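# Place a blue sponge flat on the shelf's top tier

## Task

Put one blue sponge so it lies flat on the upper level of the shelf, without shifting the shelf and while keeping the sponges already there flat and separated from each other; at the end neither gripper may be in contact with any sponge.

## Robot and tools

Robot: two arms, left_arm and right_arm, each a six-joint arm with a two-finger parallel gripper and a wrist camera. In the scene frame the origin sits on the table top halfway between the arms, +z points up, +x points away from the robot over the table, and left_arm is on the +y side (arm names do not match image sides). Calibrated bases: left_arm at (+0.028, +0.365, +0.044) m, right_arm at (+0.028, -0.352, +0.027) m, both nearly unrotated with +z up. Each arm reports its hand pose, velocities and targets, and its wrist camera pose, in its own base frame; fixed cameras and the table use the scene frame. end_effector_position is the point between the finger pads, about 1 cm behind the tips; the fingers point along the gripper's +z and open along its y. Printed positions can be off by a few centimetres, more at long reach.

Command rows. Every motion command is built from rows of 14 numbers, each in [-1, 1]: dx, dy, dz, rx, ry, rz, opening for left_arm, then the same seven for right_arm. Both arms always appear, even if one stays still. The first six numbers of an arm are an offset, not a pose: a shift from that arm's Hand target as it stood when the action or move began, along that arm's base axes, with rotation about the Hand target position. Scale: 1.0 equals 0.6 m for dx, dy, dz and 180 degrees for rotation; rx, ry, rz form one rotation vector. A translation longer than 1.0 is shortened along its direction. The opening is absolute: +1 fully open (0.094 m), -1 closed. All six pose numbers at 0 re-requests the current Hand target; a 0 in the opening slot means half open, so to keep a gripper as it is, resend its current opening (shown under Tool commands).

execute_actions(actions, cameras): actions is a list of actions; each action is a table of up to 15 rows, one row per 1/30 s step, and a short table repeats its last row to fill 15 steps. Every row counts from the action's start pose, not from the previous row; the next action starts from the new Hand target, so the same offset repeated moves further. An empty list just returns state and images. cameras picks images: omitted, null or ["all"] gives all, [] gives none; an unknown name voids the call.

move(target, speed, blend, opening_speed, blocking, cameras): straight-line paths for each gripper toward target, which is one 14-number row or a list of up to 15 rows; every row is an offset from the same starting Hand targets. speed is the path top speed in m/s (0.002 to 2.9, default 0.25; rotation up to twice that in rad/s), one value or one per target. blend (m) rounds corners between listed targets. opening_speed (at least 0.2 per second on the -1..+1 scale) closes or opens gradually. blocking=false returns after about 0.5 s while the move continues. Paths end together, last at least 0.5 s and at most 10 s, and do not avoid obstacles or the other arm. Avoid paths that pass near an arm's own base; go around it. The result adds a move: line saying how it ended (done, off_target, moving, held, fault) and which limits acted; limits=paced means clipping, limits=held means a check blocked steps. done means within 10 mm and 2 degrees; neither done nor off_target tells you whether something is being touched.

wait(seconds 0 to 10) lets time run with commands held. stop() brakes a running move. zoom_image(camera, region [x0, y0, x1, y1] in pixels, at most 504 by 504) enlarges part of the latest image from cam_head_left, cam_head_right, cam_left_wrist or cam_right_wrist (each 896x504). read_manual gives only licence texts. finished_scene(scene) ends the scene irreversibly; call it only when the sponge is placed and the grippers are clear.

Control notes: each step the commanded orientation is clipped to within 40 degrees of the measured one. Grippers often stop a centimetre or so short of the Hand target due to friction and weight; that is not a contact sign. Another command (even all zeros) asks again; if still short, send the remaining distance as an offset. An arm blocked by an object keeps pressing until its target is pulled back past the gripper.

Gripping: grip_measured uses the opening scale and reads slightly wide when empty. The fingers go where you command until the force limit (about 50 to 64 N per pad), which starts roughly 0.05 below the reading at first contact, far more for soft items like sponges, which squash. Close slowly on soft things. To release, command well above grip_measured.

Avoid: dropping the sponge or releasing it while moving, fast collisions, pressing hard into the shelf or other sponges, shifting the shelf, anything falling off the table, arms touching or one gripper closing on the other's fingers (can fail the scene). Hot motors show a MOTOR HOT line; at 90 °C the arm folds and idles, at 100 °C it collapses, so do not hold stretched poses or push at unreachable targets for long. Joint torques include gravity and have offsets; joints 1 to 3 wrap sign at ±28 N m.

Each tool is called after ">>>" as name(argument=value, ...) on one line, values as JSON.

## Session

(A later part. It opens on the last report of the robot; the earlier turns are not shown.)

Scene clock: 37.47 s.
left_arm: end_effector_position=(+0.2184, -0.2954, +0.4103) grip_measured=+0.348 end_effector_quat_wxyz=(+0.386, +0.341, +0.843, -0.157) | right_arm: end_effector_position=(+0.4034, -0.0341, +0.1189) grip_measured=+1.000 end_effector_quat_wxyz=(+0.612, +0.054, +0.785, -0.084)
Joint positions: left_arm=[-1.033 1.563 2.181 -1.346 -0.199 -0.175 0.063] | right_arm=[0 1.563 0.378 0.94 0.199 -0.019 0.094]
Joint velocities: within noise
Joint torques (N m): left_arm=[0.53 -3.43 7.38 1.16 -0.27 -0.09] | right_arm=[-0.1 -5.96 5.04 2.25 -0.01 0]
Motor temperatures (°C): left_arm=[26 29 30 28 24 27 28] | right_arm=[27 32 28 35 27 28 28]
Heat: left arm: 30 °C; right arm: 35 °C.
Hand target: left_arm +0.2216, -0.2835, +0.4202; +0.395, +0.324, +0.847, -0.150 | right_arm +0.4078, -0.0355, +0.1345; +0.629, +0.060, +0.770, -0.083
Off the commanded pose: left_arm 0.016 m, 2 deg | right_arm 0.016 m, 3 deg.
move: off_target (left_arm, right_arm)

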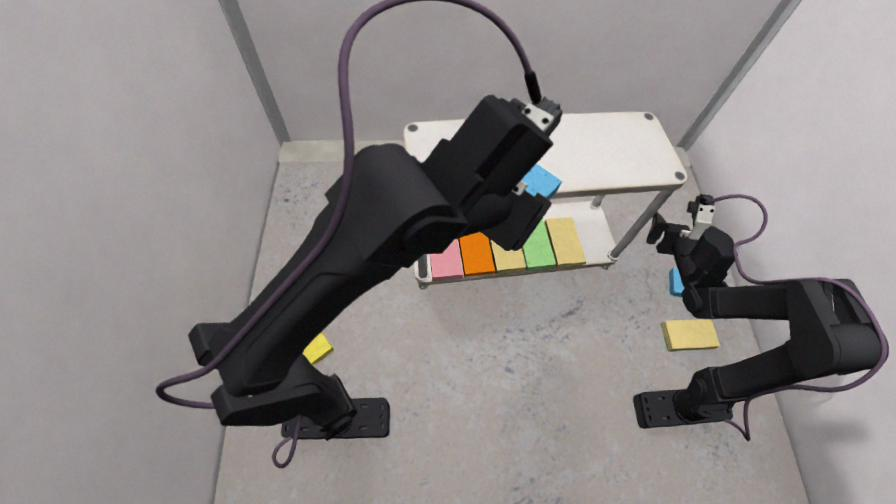

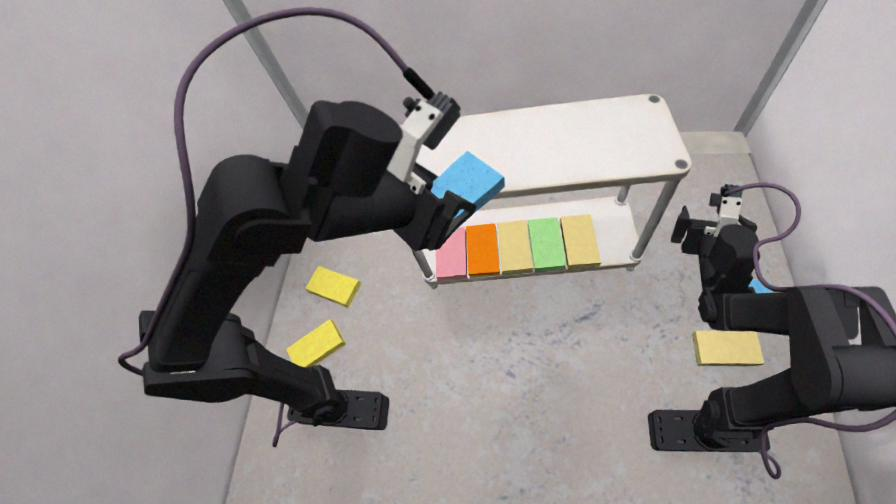

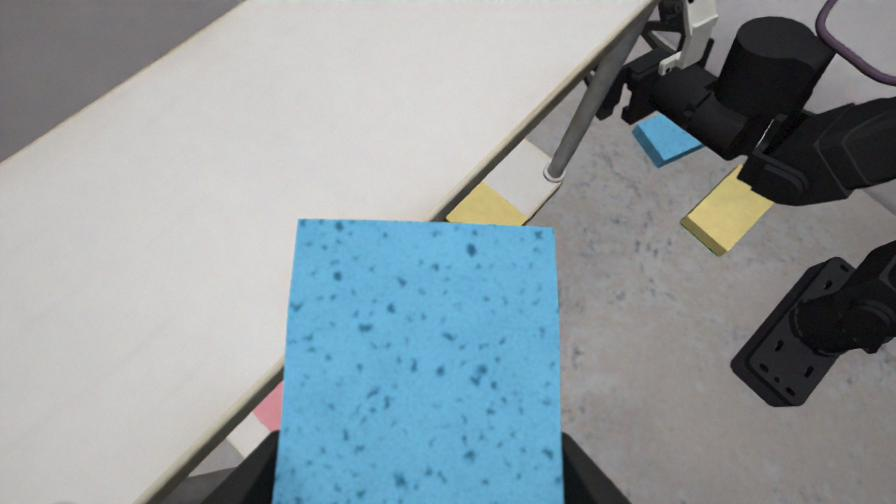

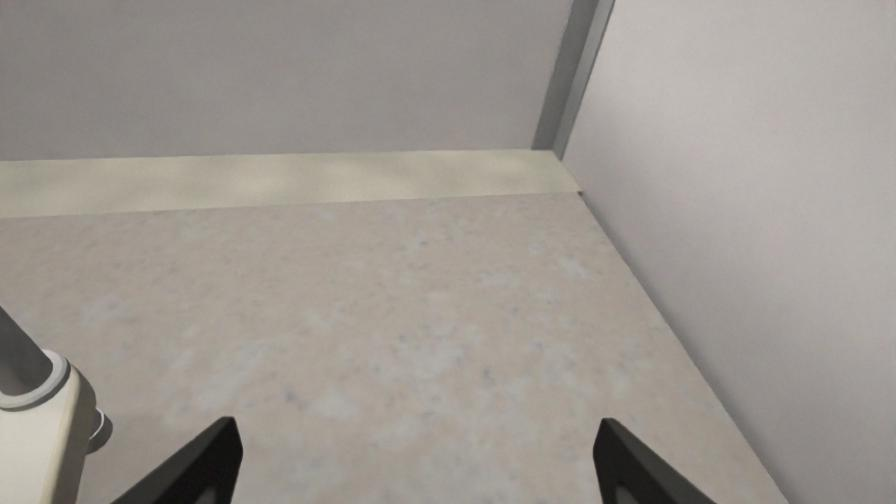

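>>> move(target=[0.30,0.005,-0.083,0,0,0,0.15,0,0,0,0,0,0,1])

Scene clock: 40.47 s.
left_arm: end_effector_position=(+0.3983, -0.2705, +0.3490) grip_measured=+0.348 end_effector_quat_wxyz=(+0.364, +0.316, +0.866, -0.135) | right_arm: end_effector_position=(+0.4034, -0.0341, +0.1189) grip_measured=+1.000 end_effector_quat_wxyz=(+0.612, +0.054, +0.785, -0.084)
Joint positions: left_arm=[-0.561 1.902 2.322 -1.199 0.103 0.096 0.063] | right_arm=[0 1.563 0.378 0.94 0.199 -0.019 0.094]
Joint velocities: within noise
Joint torques (N m): left_arm=[-0.06 -6.37 8.43 1.73 0.18 0.04] | right_arm=[-0.1 -5.97 5.05 2.25 -0.01 0]
Motor temperatures (°C): left_arm=[26 29 31 28 24 27 28] | right_arm=[27 32 28 36 27 28 28]
Heat: left arm: 31 °C; right arm: 36 °C.
Hand target: left_arm +0.4016, -0.2805, +0.3704; +0.395, +0.324, +0.847, -0.150 | right_arm +0.4078, -0.0355, +0.1345; +0.629, +0.060, +0.770, -0.083
Off the commanded pose: left_arm 0.024 m, 5 deg | right_arm 0.016 m, 3 deg.
move: off_target (left_arm, right_arm)

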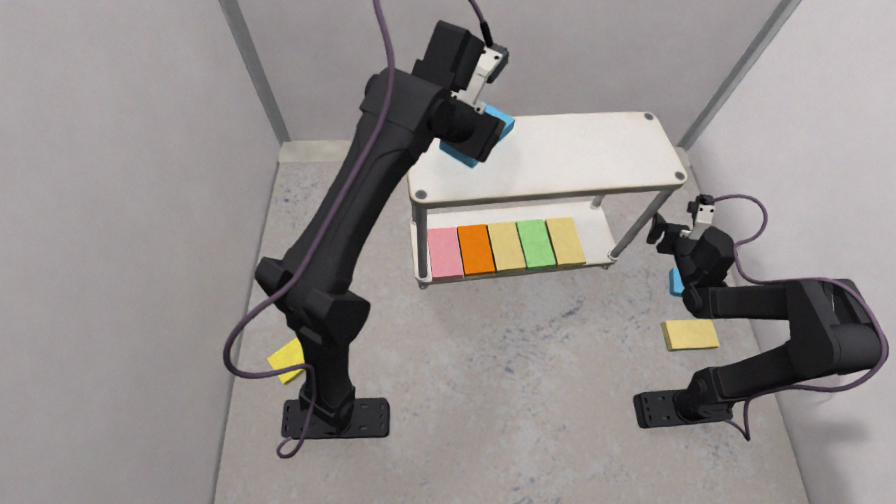

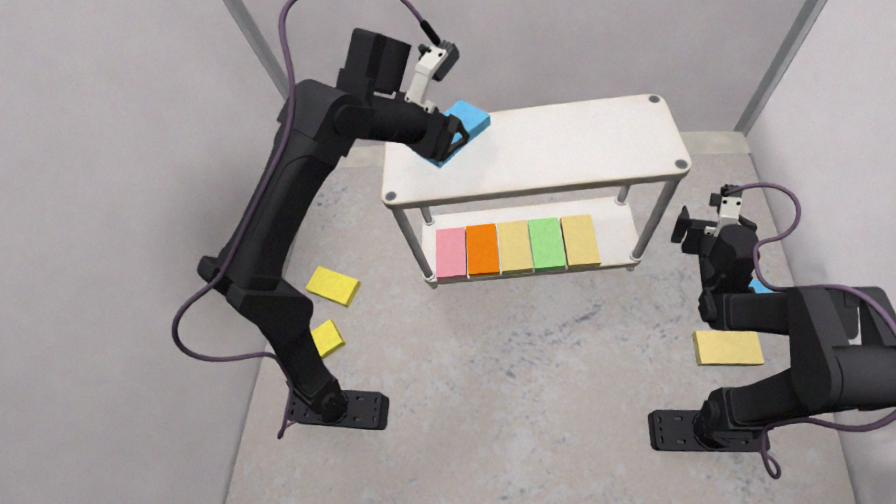

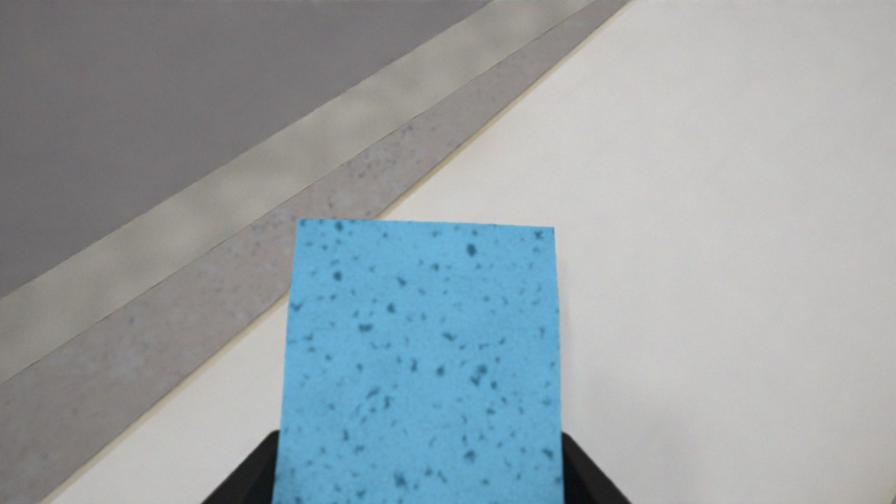

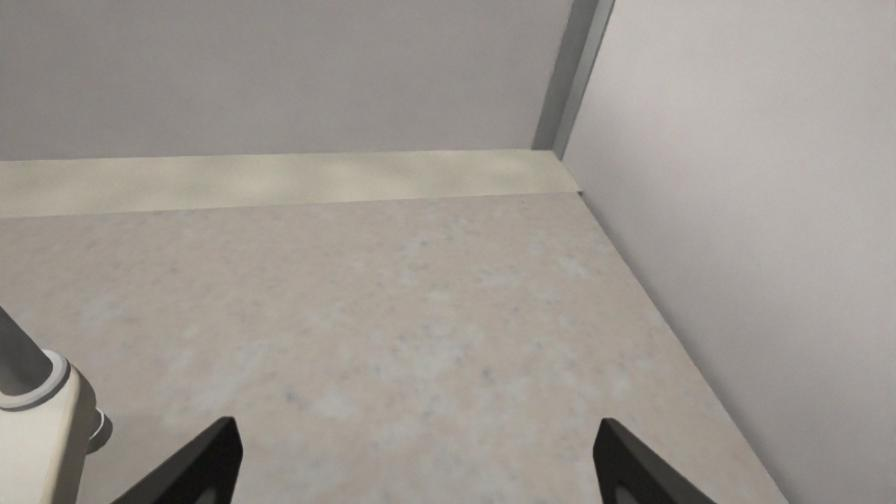

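>>> move(target=[-0.022,-0.03,-0.045,0,0,-0.11,0.15,0,0,0,0,0,0,1], speed=0.15)

Scene clock: 43.17 s.
left_arm: end_effector_position=(+0.3794, -0.2951, +0.3395) grip_measured=+0.348 end_effector_quat_wxyz=(+0.345, +0.462, +0.791, -0.206) | right_arm: end_effector_position=(+0.4034, -0.0341, +0.1189) grip_measured=+1.000 end_effector_quat_wxyz=(+0.612, +0.054, +0.785, -0.084)
Joint positions: left_arm=[-0.521 1.919 2.291 -1.196 0.393 0.381 0.063] | right_arm=[0 1.563 0.378 0.94 0.199 -0.019 0.094]
Joint velocities: within noise
Joint torques (N m): left_arm=[0.53 -6.93 3.74 1.84 0.42 0.05] | right_arm=[-0.1 -5.96 5.05 2.25 -0.01 0]
Motor temperatures (°C): left_arm=[26 29 31 28 24 27 29] | right_arm=[27 32 28 36 27 28 28]
Heat: left arm: 31 °C; right arm: 36 °C.
Hand target: left_arm +0.3884, -0.2985, +0.3434; +0.363, +0.465, +0.778, -0.215 | right_arm +0.4078, -0.0355, +0.1345; +0.629, +0.060, +0.770, -0.083
Off the commanded pose: left_arm 0.010 m, 3 deg | right_arm 0.016 m, 3 deg.
move: off_target (left_arm, right_arm)

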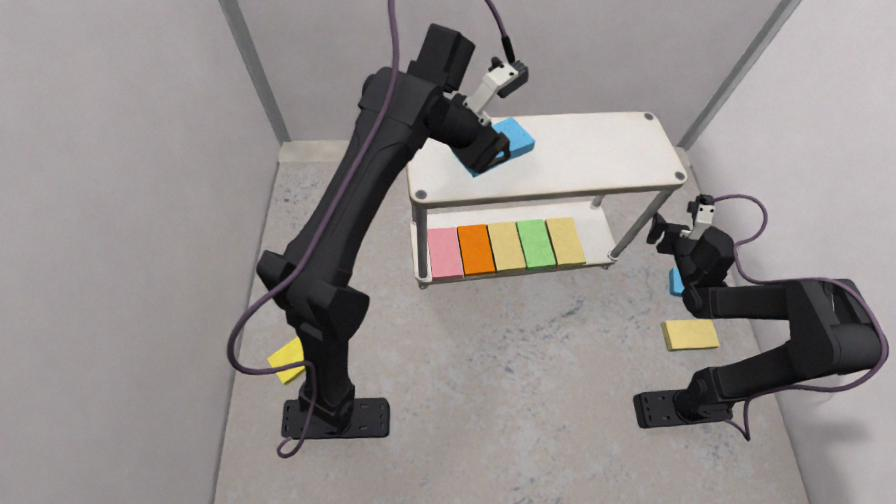

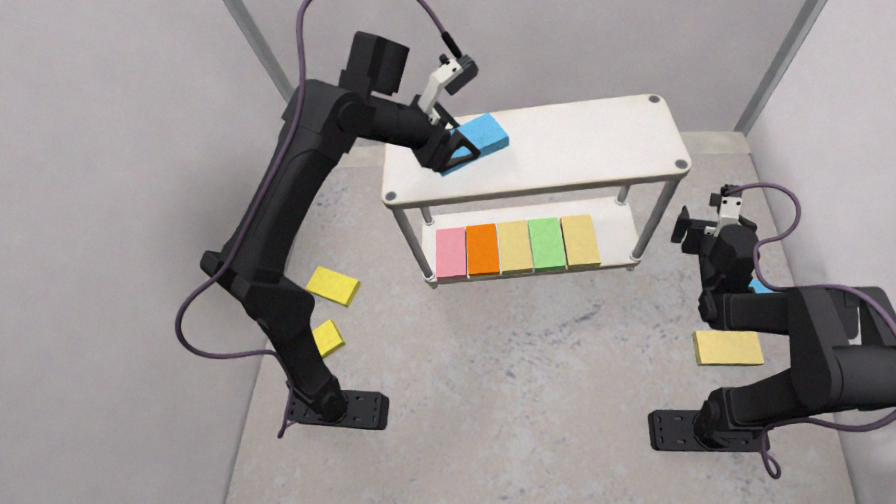

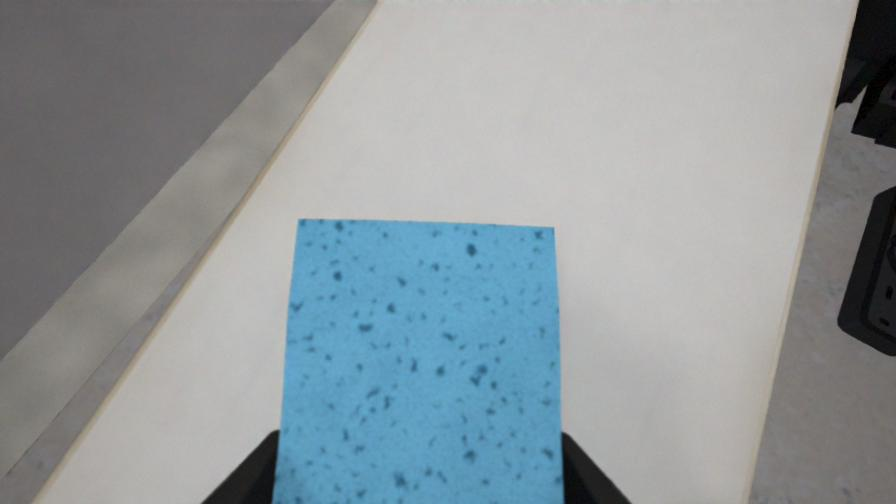

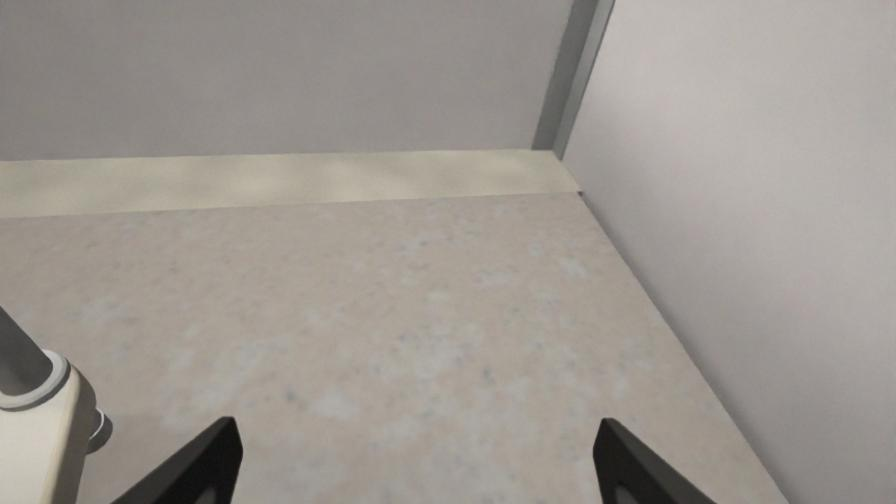

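>>> move(target=[-0.018,0,-0.05,0,0,0,0.15,0,0,0,0,0,0,1], speed=0.1, cameras=["cam_left_wrist","cam_head_right"])

>>> zoom_image(camera="cam_head_right", region=[380, 80, 580, 220])

Scene clock: 44.60 s.
left_arm: end_effector_position=(+0.3858, -0.2989, +0.3343) grip_measured=+0.348 end_effector_quat_wxyz=(+0.393, +0.460, +0.766, -0.219) | right_arm: end_effector_position=(+0.4034, -0.0341, +0.1189) grip_measured=+1.000 end_effector_quat_wxyz=(+0.612, +0.054, +0.785, -0.084)
Joint positions: left_arm=[-0.51 1.8 2.015 -0.927 0.425 0.375 0.063] | right_arm=[0 1.563 0.378 0.94 0.199 -0.019 0.094]
Joint velocities: within noise
Joint torques (N m): left_arm=[-0.38 -6.84 2.61 1.18 0.08 -0.02] | right_arm=[-0.1 -5.96 5.05 2.25 -0.01 0]
Motor temperatures (°C): left_arm=[26 29 30 28 24 27 29] | right_arm=[27 32 28 36 27 28 28]
Heat: left arm: 30 °C; right arm: 36 °C.
Hand target: left_arm +0.3776, -0.2985, +0.3134; +0.363, +0.465, +0.778, -0.215 | right_arm +0.4078, -0.0355, +0.1345; +0.629, +0.060, +0.770, -0.083
Off the commanded pose: left_arm 0.022 m, 4 deg | right_arm 0.016 m, 3 deg.
move: off_target (left_arm, right_arm)
Images, in order (width x height): cam_head_right 896x504, cam_left_wrist 896x504.

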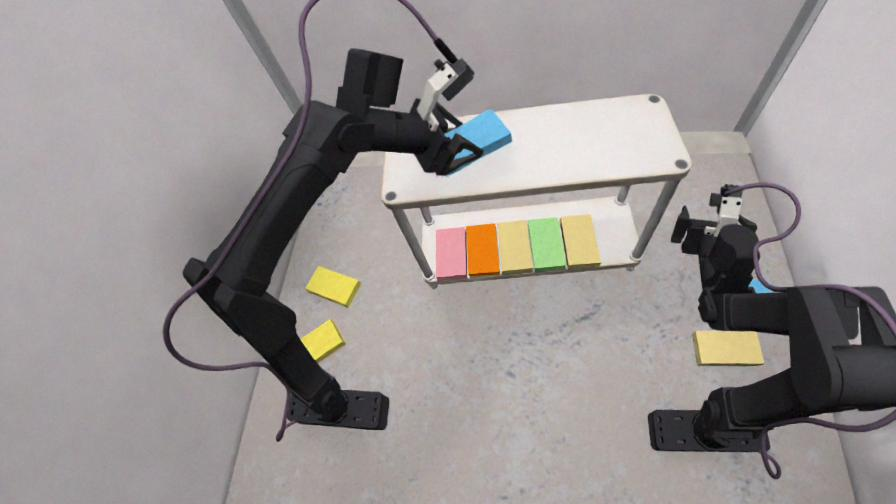

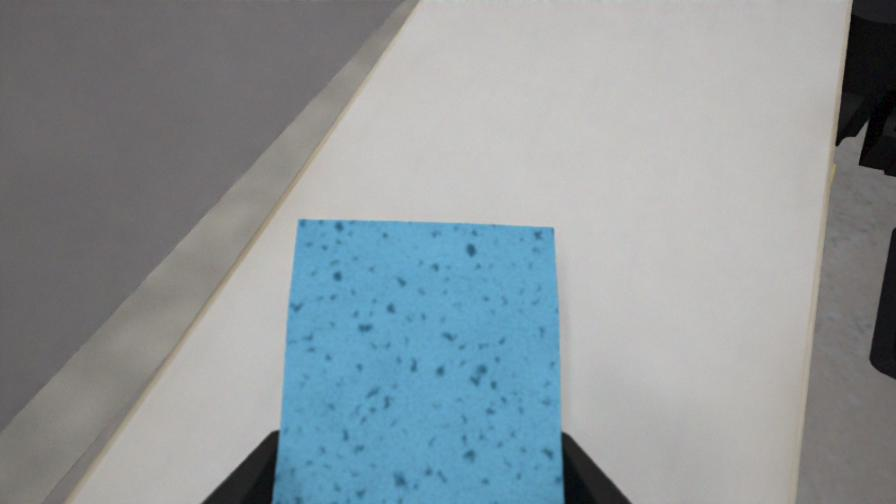

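Scaled by 2.520 from the camera's 896x504 image, which has a finer 1280x720 frame.

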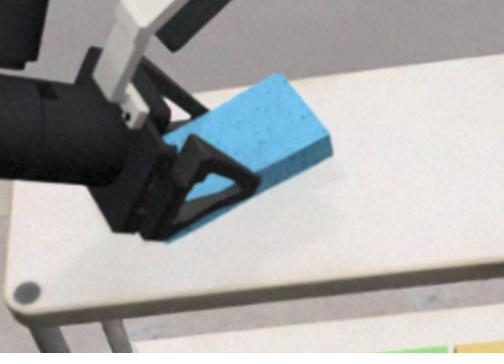

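>>> move(target=[-0.01,0,-0.025,0.02,0.02,0,0.15,0,0,0,0,0,0,1], speed=0.08, cameras=["cam_left_wrist","cam_head_right","cam_head_left"])

>>> zoom_image(camera="cam_head_right", region=[380, 80, 580, 220])

Scene clock: 46.20 s.
left_arm: end_effector_position=(+0.3855, -0.2990, +0.3336) grip_measured=+0.348 end_effector_quat_wxyz=(+0.392, +0.460, +0.769, -0.209) | right_arm: end_effector_position=(+0.4034, -0.0341, +0.1189) grip_measured=+1.000 end_effector_quat_wxyz=(+0.612, +0.054, +0.785, -0.084)
Joint positions: left_arm=[-0.519 1.8 2.019 -0.935 0.399 0.375 0.063] | right_arm=[0 1.563 0.378 0.94 0.199 -0.019 0.094]
Joint velocities: within noise
Joint torques (N m): left_arm=[-0.92 -4.27 5.98 0.38 -0.04 0.01] | right_arm=[-0.09 -5.96 5.05 2.25 -0.01 0]
Motor temperatures (°C): left_arm=[26 29 30 28 24 27 29] | right_arm=[27 32 28 36 27 28 28]
Heat: left arm: 30 °C; right arm: 36 °C.
Hand target: left_arm +0.3716, -0.2985, +0.2984; +0.324, +0.469, +0.796, -0.205 | right_arm +0.4078, -0.0355, +0.1345; +0.629, +0.060, +0.770, -0.083
Off the commanded pose: left_arm 0.038 m, 9 deg | right_arm 0.016 m, 3 deg.
move: off_target (left_arm, right_arm)
Images, in order (width x height): cam_head_left 896x504, cam_head_right 896x504, cam_left_wrist 896x504.

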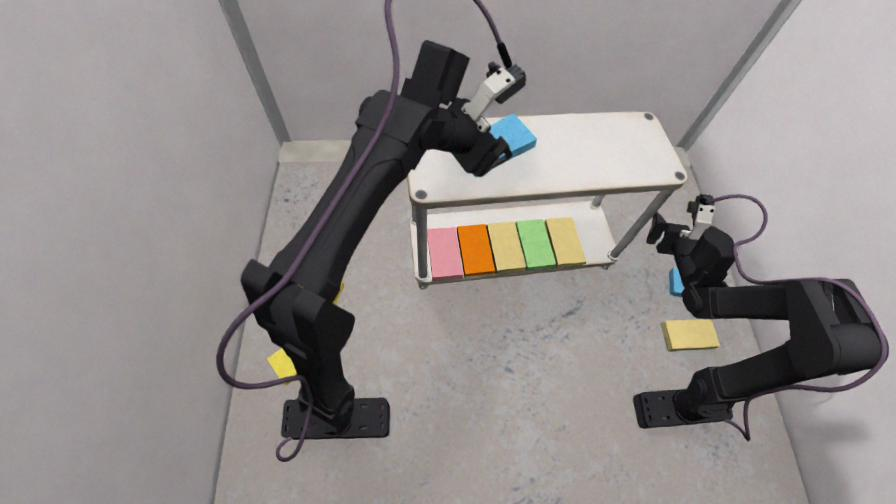

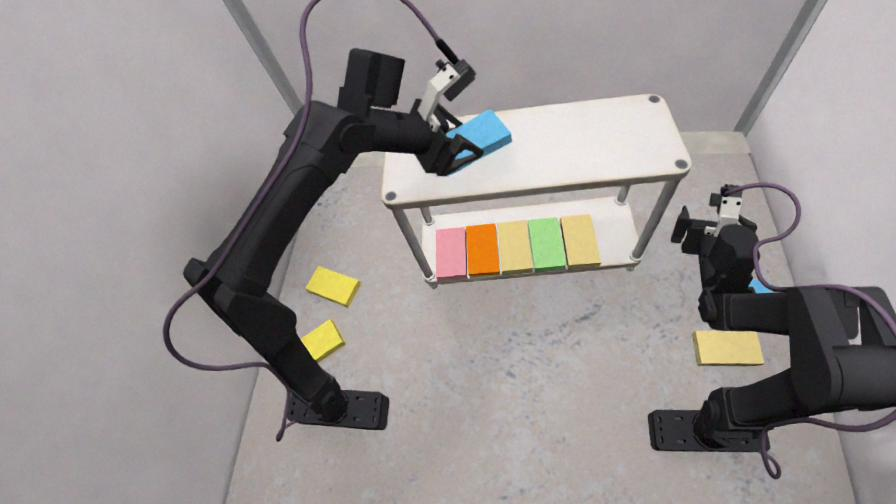

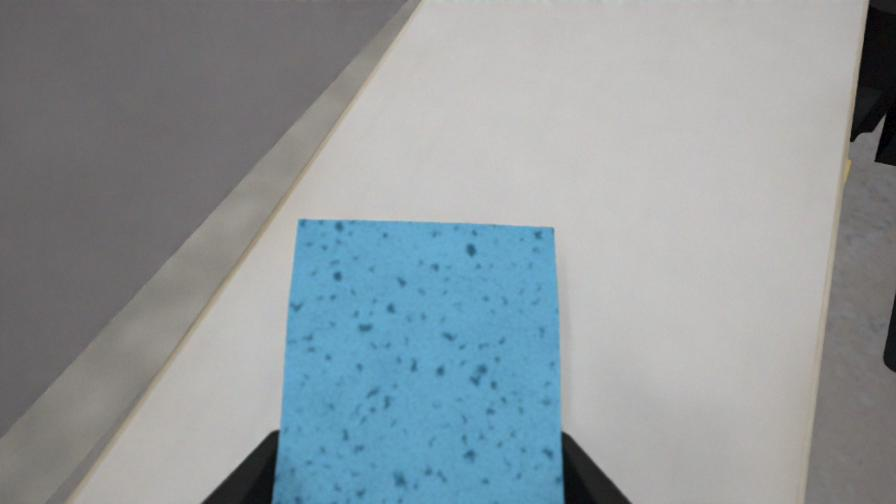

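Scaled by 2.520 from the camera's 896x504 image, which has a finer 1280x720 frame.

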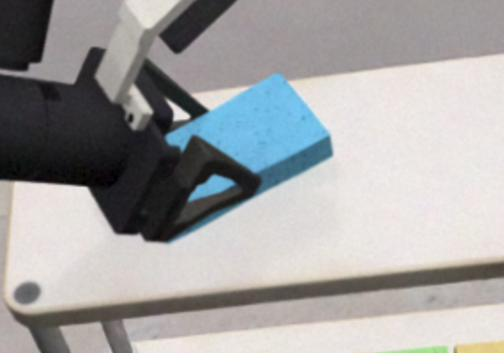

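>>> move(target=[0.005,0,0.035,0.022,0.012,0,0.15,0,0,0,0,0,0,1], speed=0.08, cameras=["cam_left_wrist","cam_head_right"])

>>> zoom_image(camera="cam_head_right", region=[380, 80, 580, 220])

Scene clock: 47.97 s.
left_arm: end_effector_position=(+0.3857, -0.3006, +0.3315) grip_measured=+0.348 end_effector_quat_wxyz=(+0.328, +0.468, +0.798, -0.193) | right_arm: end_effector_position=(+0.4034, -0.0341, +0.1189) grip_measured=+1.000 end_effector_quat_wxyz=(+0.612, +0.054, +0.785, -0.084)
Joint positions: left_arm=[-0.534 2.001 2.412 -1.272 0.363 0.391 0.063] | right_arm=[0 1.563 0.378 0.94 0.199 -0.019 0.094]
Joint velocities: within noise
Joint torques (N m): left_arm=[-0.55 -6.24 7.01 0.57 -0.02 0.02] | right_arm=[-0.09 -5.96 5.05 2.25 -0.01 0]
Motor temperatures (°C): left_arm=[26 29 31 28 24 27 29] | right_arm=[27 32 28 36 27 28 28]
Heat: left arm: 31 °C; right arm: 36 °C.
Hand target: left_arm +0.3746, -0.2985, +0.3194; +0.292, +0.476, +0.808, -0.187 | right_arm +0.4078, -0.0355, +0.1345; +0.629, +0.060, +0.770, -0.083
Off the commanded pose: left_arm 0.017 m, 4 deg | right_arm 0.016 m, 3 deg.
move: off_target (left_arm, right_arm)
Images, in order (width x height): cam_head_right 896x504, cam_left_wrist 896x504.

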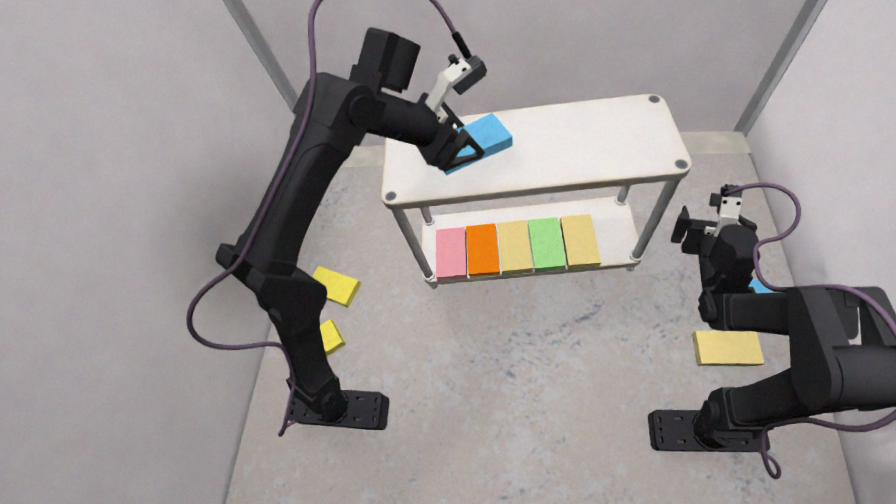

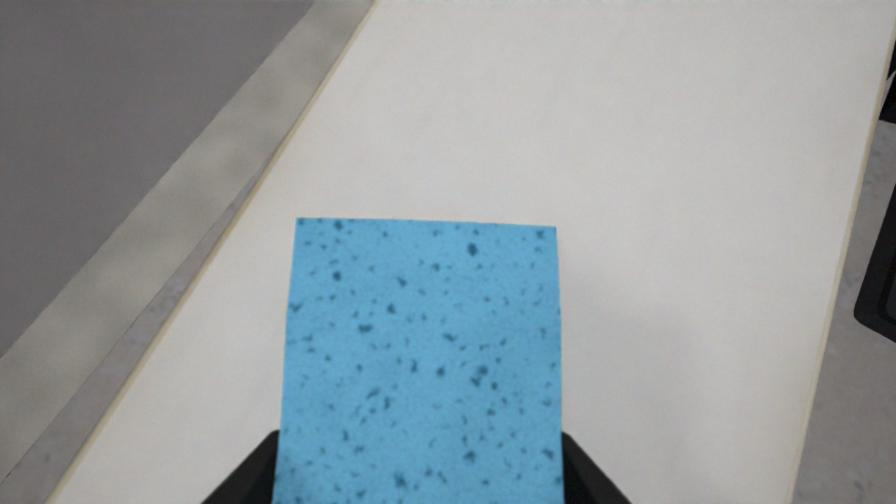

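Scaled by 2.520 from the camera's 896x504 image, which has a finer 1280x720 frame.

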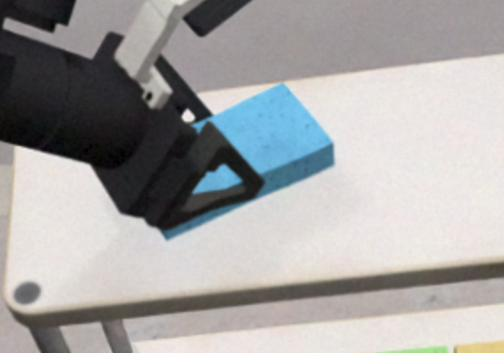

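>>> move(target=[0,0,-0.02,-0.012,-0.006,0,0.15,0,0,0,0,0,0,1], speed=0.06, cameras=["cam_head_right"])

>>> zoom_image(camera="cam_head_right", region=[380, 80, 580, 220])

Scene clock: 50.53 s.
left_arm: end_effector_position=(+0.3858, -0.3024, +0.3298) grip_measured=+0.348 end_effector_quat_wxyz=(+0.349, +0.468, +0.788, -0.198) | right_arm: end_effector_position=(+0.4034, -0.0341, +0.1189) grip_measured=+1.000 end_effector_quat_wxyz=(+0.612, +0.054, +0.785, -0.084)
Joint positions: left_arm=[-0.534 1.925 2.253 -1.144 0.372 0.389 0.063] | right_arm=[0 1.563 0.378 0.94 0.199 -0.019 0.094]
Joint velocities: within noise
Joint torques (N m): left_arm=[0.08 -7.49 2.26 0.9 0.1 -0.02] | right_arm=[-0.1 -5.97 5.04 2.25 -0.01 0]
Motor temperatures (°C): left_arm=[26 29 30 27 24 27 29] | right_arm=[27 33 28 37 27 28 28]
Heat: left arm: 30 °C; right arm: 37 °C.
Hand target: left_arm +0.3746, -0.2985, +0.3074; +0.309, +0.472, +0.802, -0.197 | right_arm +0.4078, -0.0355, +0.1345; +0.629, +0.060, +0.770, -0.083
Off the commanded pose: left_arm 0.025 m, 5 deg | right_arm 0.016 m, 3 deg.
move: off_target (left_arm, right_arm)
Images, in order (width x height): cam_head_right 896x504.

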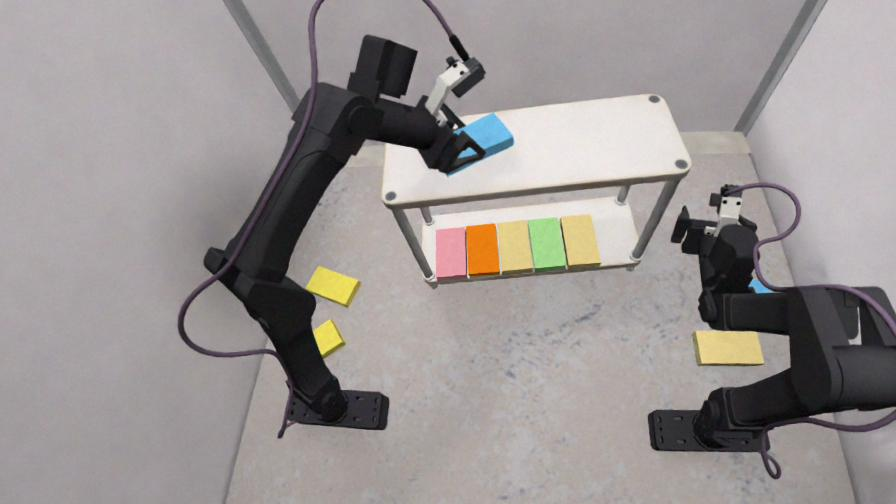

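Scaled by 2.520 from the camera's 896x504 image, which has a finer 1280x720 frame.

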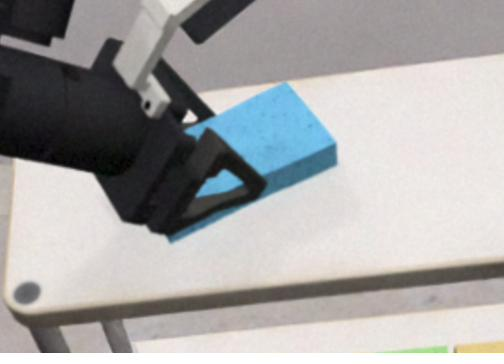

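>>> move(target=[0.015,-0.005,0.022,0,0,0,0.15,0,0,0,0,0,0,1], speed=0.06, cameras=[])

>>> move(target=[0,0,0,0,0,0,0.9,0,0,0,0,0,0,1], opening_speed=0.5, cameras=["cam_left_wrist","cam_head_right"])

>>> zoom_image(camera="cam_head_right", region=[380, 80, 580, 220])

Scene clock: 52.03 s.
left_arm: end_effector_position=(+0.3911, -0.3056, +0.3307) grip_measured=+0.348 end_effector_quat_wxyz=(+0.340, +0.468, +0.791, -0.198) | right_arm: end_effector_position=(+0.4034, -0.0341, +0.1189) grip_measured=+1.000 end_effector_quat_wxyz=(+0.612, +0.054, +0.785, -0.084)
Joint positions: left_arm=[-0.534 1.992 2.371 -1.213 0.372 0.389 0.063] | right_arm=[0 1.563 0.378 0.94 0.199 -0.019 0.094]
Joint velocities: within noise
Joint torques (N m): left_arm=[0.47 -6.26 7.23 0.64 0.13 -0.01] | right_arm=[-0.09 -5.96 5.05 2.25 -0.01 0]
Motor temperatures (°C): left_arm=[26 29 31 27 24 27 29] | right_arm=[27 33 28 37 27 28 28]
Heat: left arm: 31 °C; right arm: 37 °C.
Hand target: left_arm +0.3836, -0.3015, +0.3206; +0.309, +0.472, +0.802, -0.197 | right_arm +0.4078, -0.0355, +0.1345; +0.629, +0.060, +0.770, -0.083
Off the commanded pose: left_arm 0.013 m, 4 deg | right_arm 0.016 m, 3 deg.
move: off_target (left_arm, right_arm)
No camera images: "cameras" was empty.

Scene clock: 54.03 s.
left_arm: end_effector_position=(+0.3834, -0.3086, +0.3258) grip_measured=+0.897 end_effector_quat_wxyz=(+0.327, +0.478, +0.791, -0.199) | right_arm: end_effector_position=(+0.4034, -0.0341, +0.1189) grip_measured=+1.000 end_effector_quat_wxyz=(+0.612, +0.054, +0.785, -0.084)
Joint positions: left_arm=[-0.547 1.997 2.375 -1.242 0.375 0.401 0.089] | right_arm=[0 1.563 0.378 0.94 0.199 -0.019 0.094]
Joint velocities: within noise
Joint torques (N m): left_arm=[0.47 -6.39 7.2 0.84 0.12 -0.01] | right_arm=[-0.09 -5.96 5.05 2.25 -0.01 0.01]
Motor temperatures (°C): left_arm=[26 29 31 27 24 27 29] | right_arm=[27 33 28 37 27 28 28]
Heat: left arm: 31 °C; right arm: 37 °C.
Hand target: left_arm +0.3836, -0.3015, +0.3206; +0.309, +0.472, +0.802, -0.197 | right_arm +0.4078, -0.0355, +0.1345; +0.629, +0.060, +0.770, -0.083
Off the commanded pose: left_arm 0.009 m, 3 deg | right_arm 0.016 m, 3 deg.
move: off_target (left_arm, right_arm)
Images, in order (width x height): cam_head_right 896x504, cam_left_wrist 896x504.

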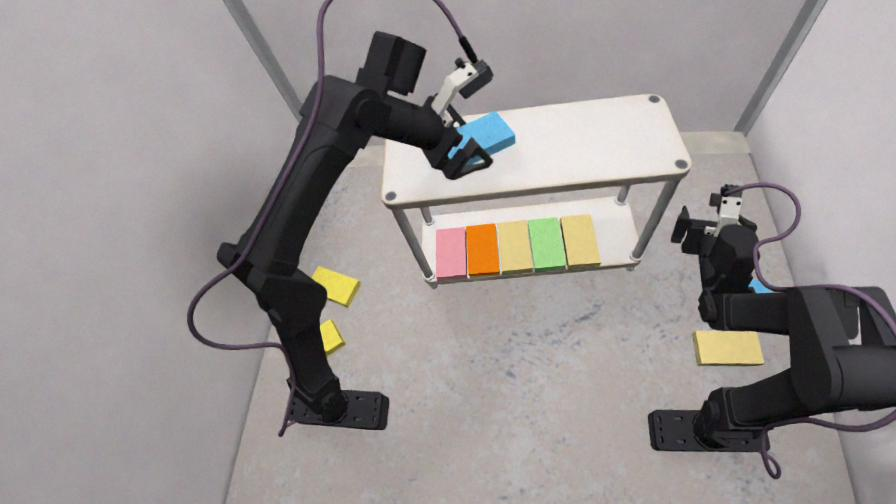

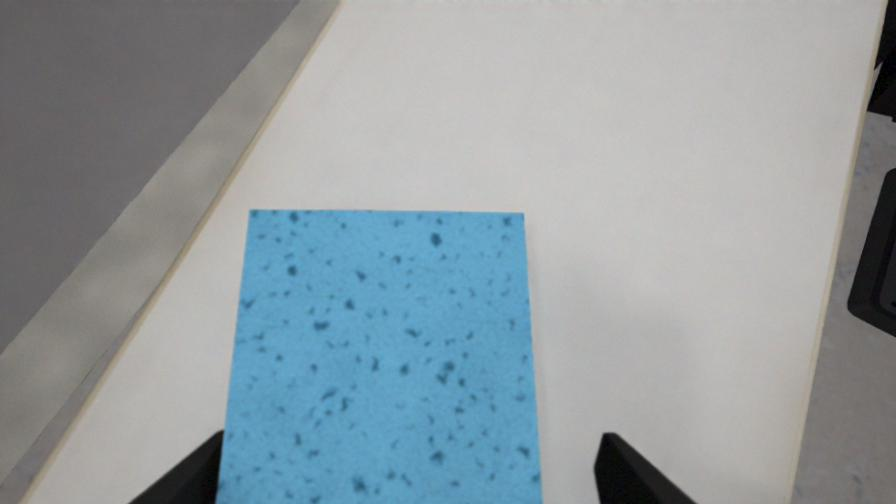

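Scaled by 2.520 from the camera's 896x504 image, which has a finer 1280x720 frame.

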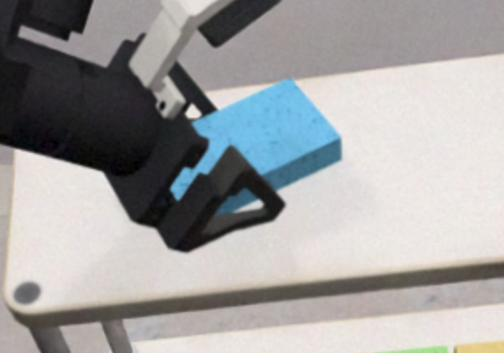

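>>> move(target=[[0.016,0.006,0.012,0,0,0,1,0,0,0,0,0,0,1],[-0.07,0.16,0.2,0,0,0,1,0,0,0,0,0,0,1]], speed=[0.06,0.15])

>>> zoom_image(camera="cam_head_right", region=[380, 80, 580, 220])

Scene clock: 56.43 s.
left_arm: end_effector_position=(+0.3557, -0.2044, +0.4404) grip_measured=+0.998 end_effector_quat_wxyz=(+0.421, +0.431, +0.775, -0.189) | right_arm: end_effector_position=(+0.4034, -0.0341, +0.1189) grip_measured=+1.000 end_effector_quat_wxyz=(+0.612, +0.054, +0.785, -0.084)
Joint positions: left_arm=[-0.318 1.903 2.725 -1.53 0.49 0.467 0.094] | right_arm=[0 1.563 0.378 0.94 0.199 -0.019 0.094]
Joint velocities: within noise
Joint torques (N m): left_arm=[0.38 -6.65 2.37 1.13 0.46 0.04] | right_arm=[-0.09 -5.96 5.05 2.25 -0.01 0.01]
Motor temperatures (°C): left_arm=[26 30 31 27 25 27 29] | right_arm=[27 33 28 37 27 28 28]
Heat: left arm: 31 °C; right arm: 37 °C.
Hand target: left_arm +0.3416, -0.2055, +0.4406; +0.309, +0.472, +0.802, -0.197 | right_arm +0.4078, -0.0355, +0.1345; +0.629, +0.060, +0.770, -0.083
Off the commanded pose: left_arm 0.014 m, 14 deg | right_arm 0.016 m, 3 deg.
joint sent to its limit (left arm) — joint 4 (wrist pitch), lower limit. The joint targets are off in position and orientation.
move: off_target (left_arm, right_arm)

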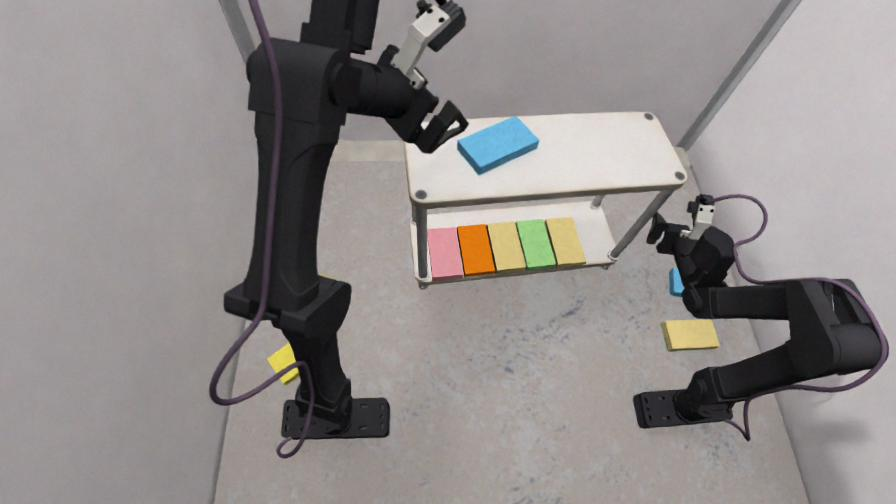

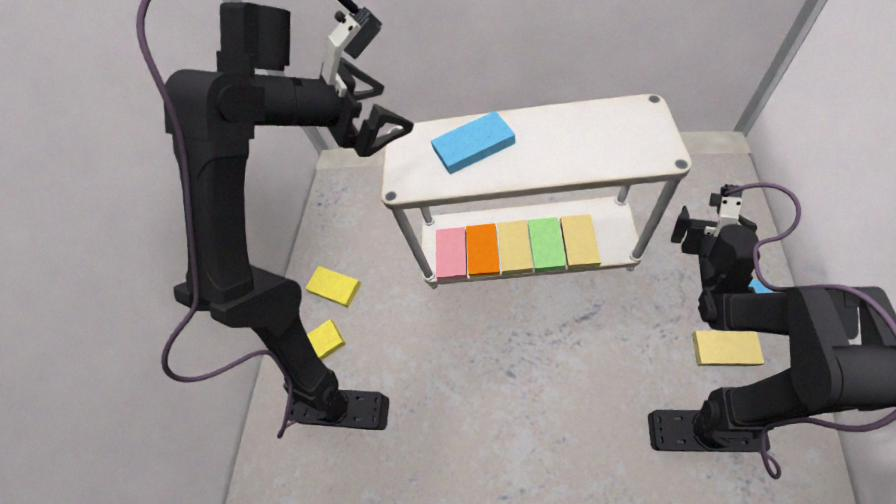

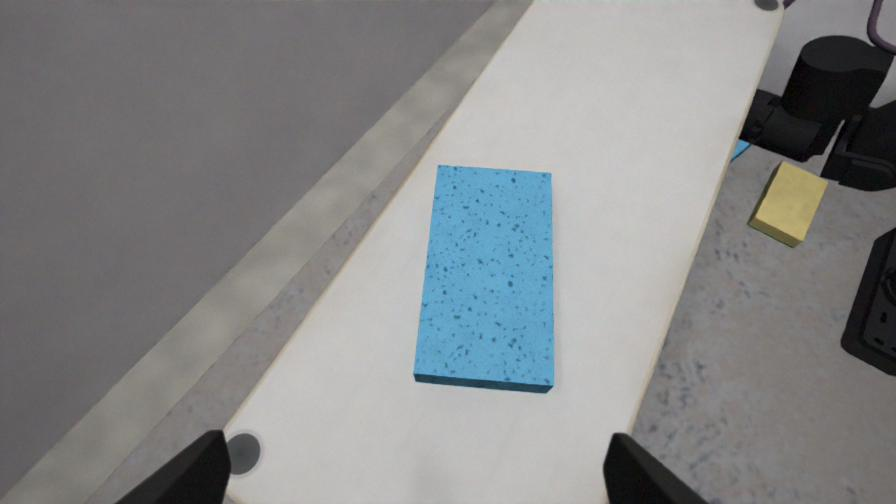

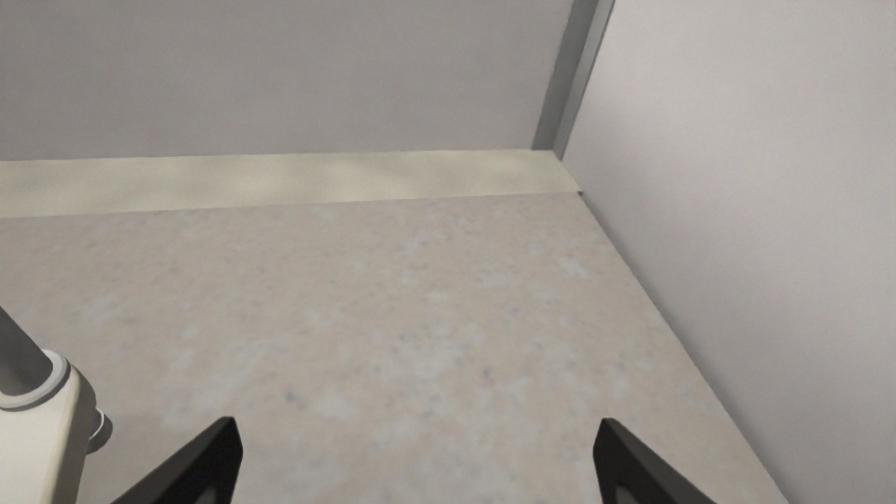

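Scaled by 2.520 from the camera's 896x504 image, which has a finer 1280x720 frame.

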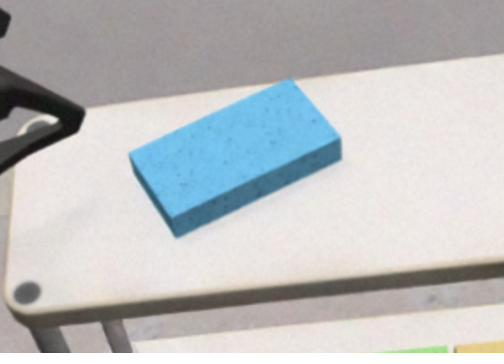

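Flat and clear.

>>> finished_scene(scene=2)

The scene is finished: the task was done.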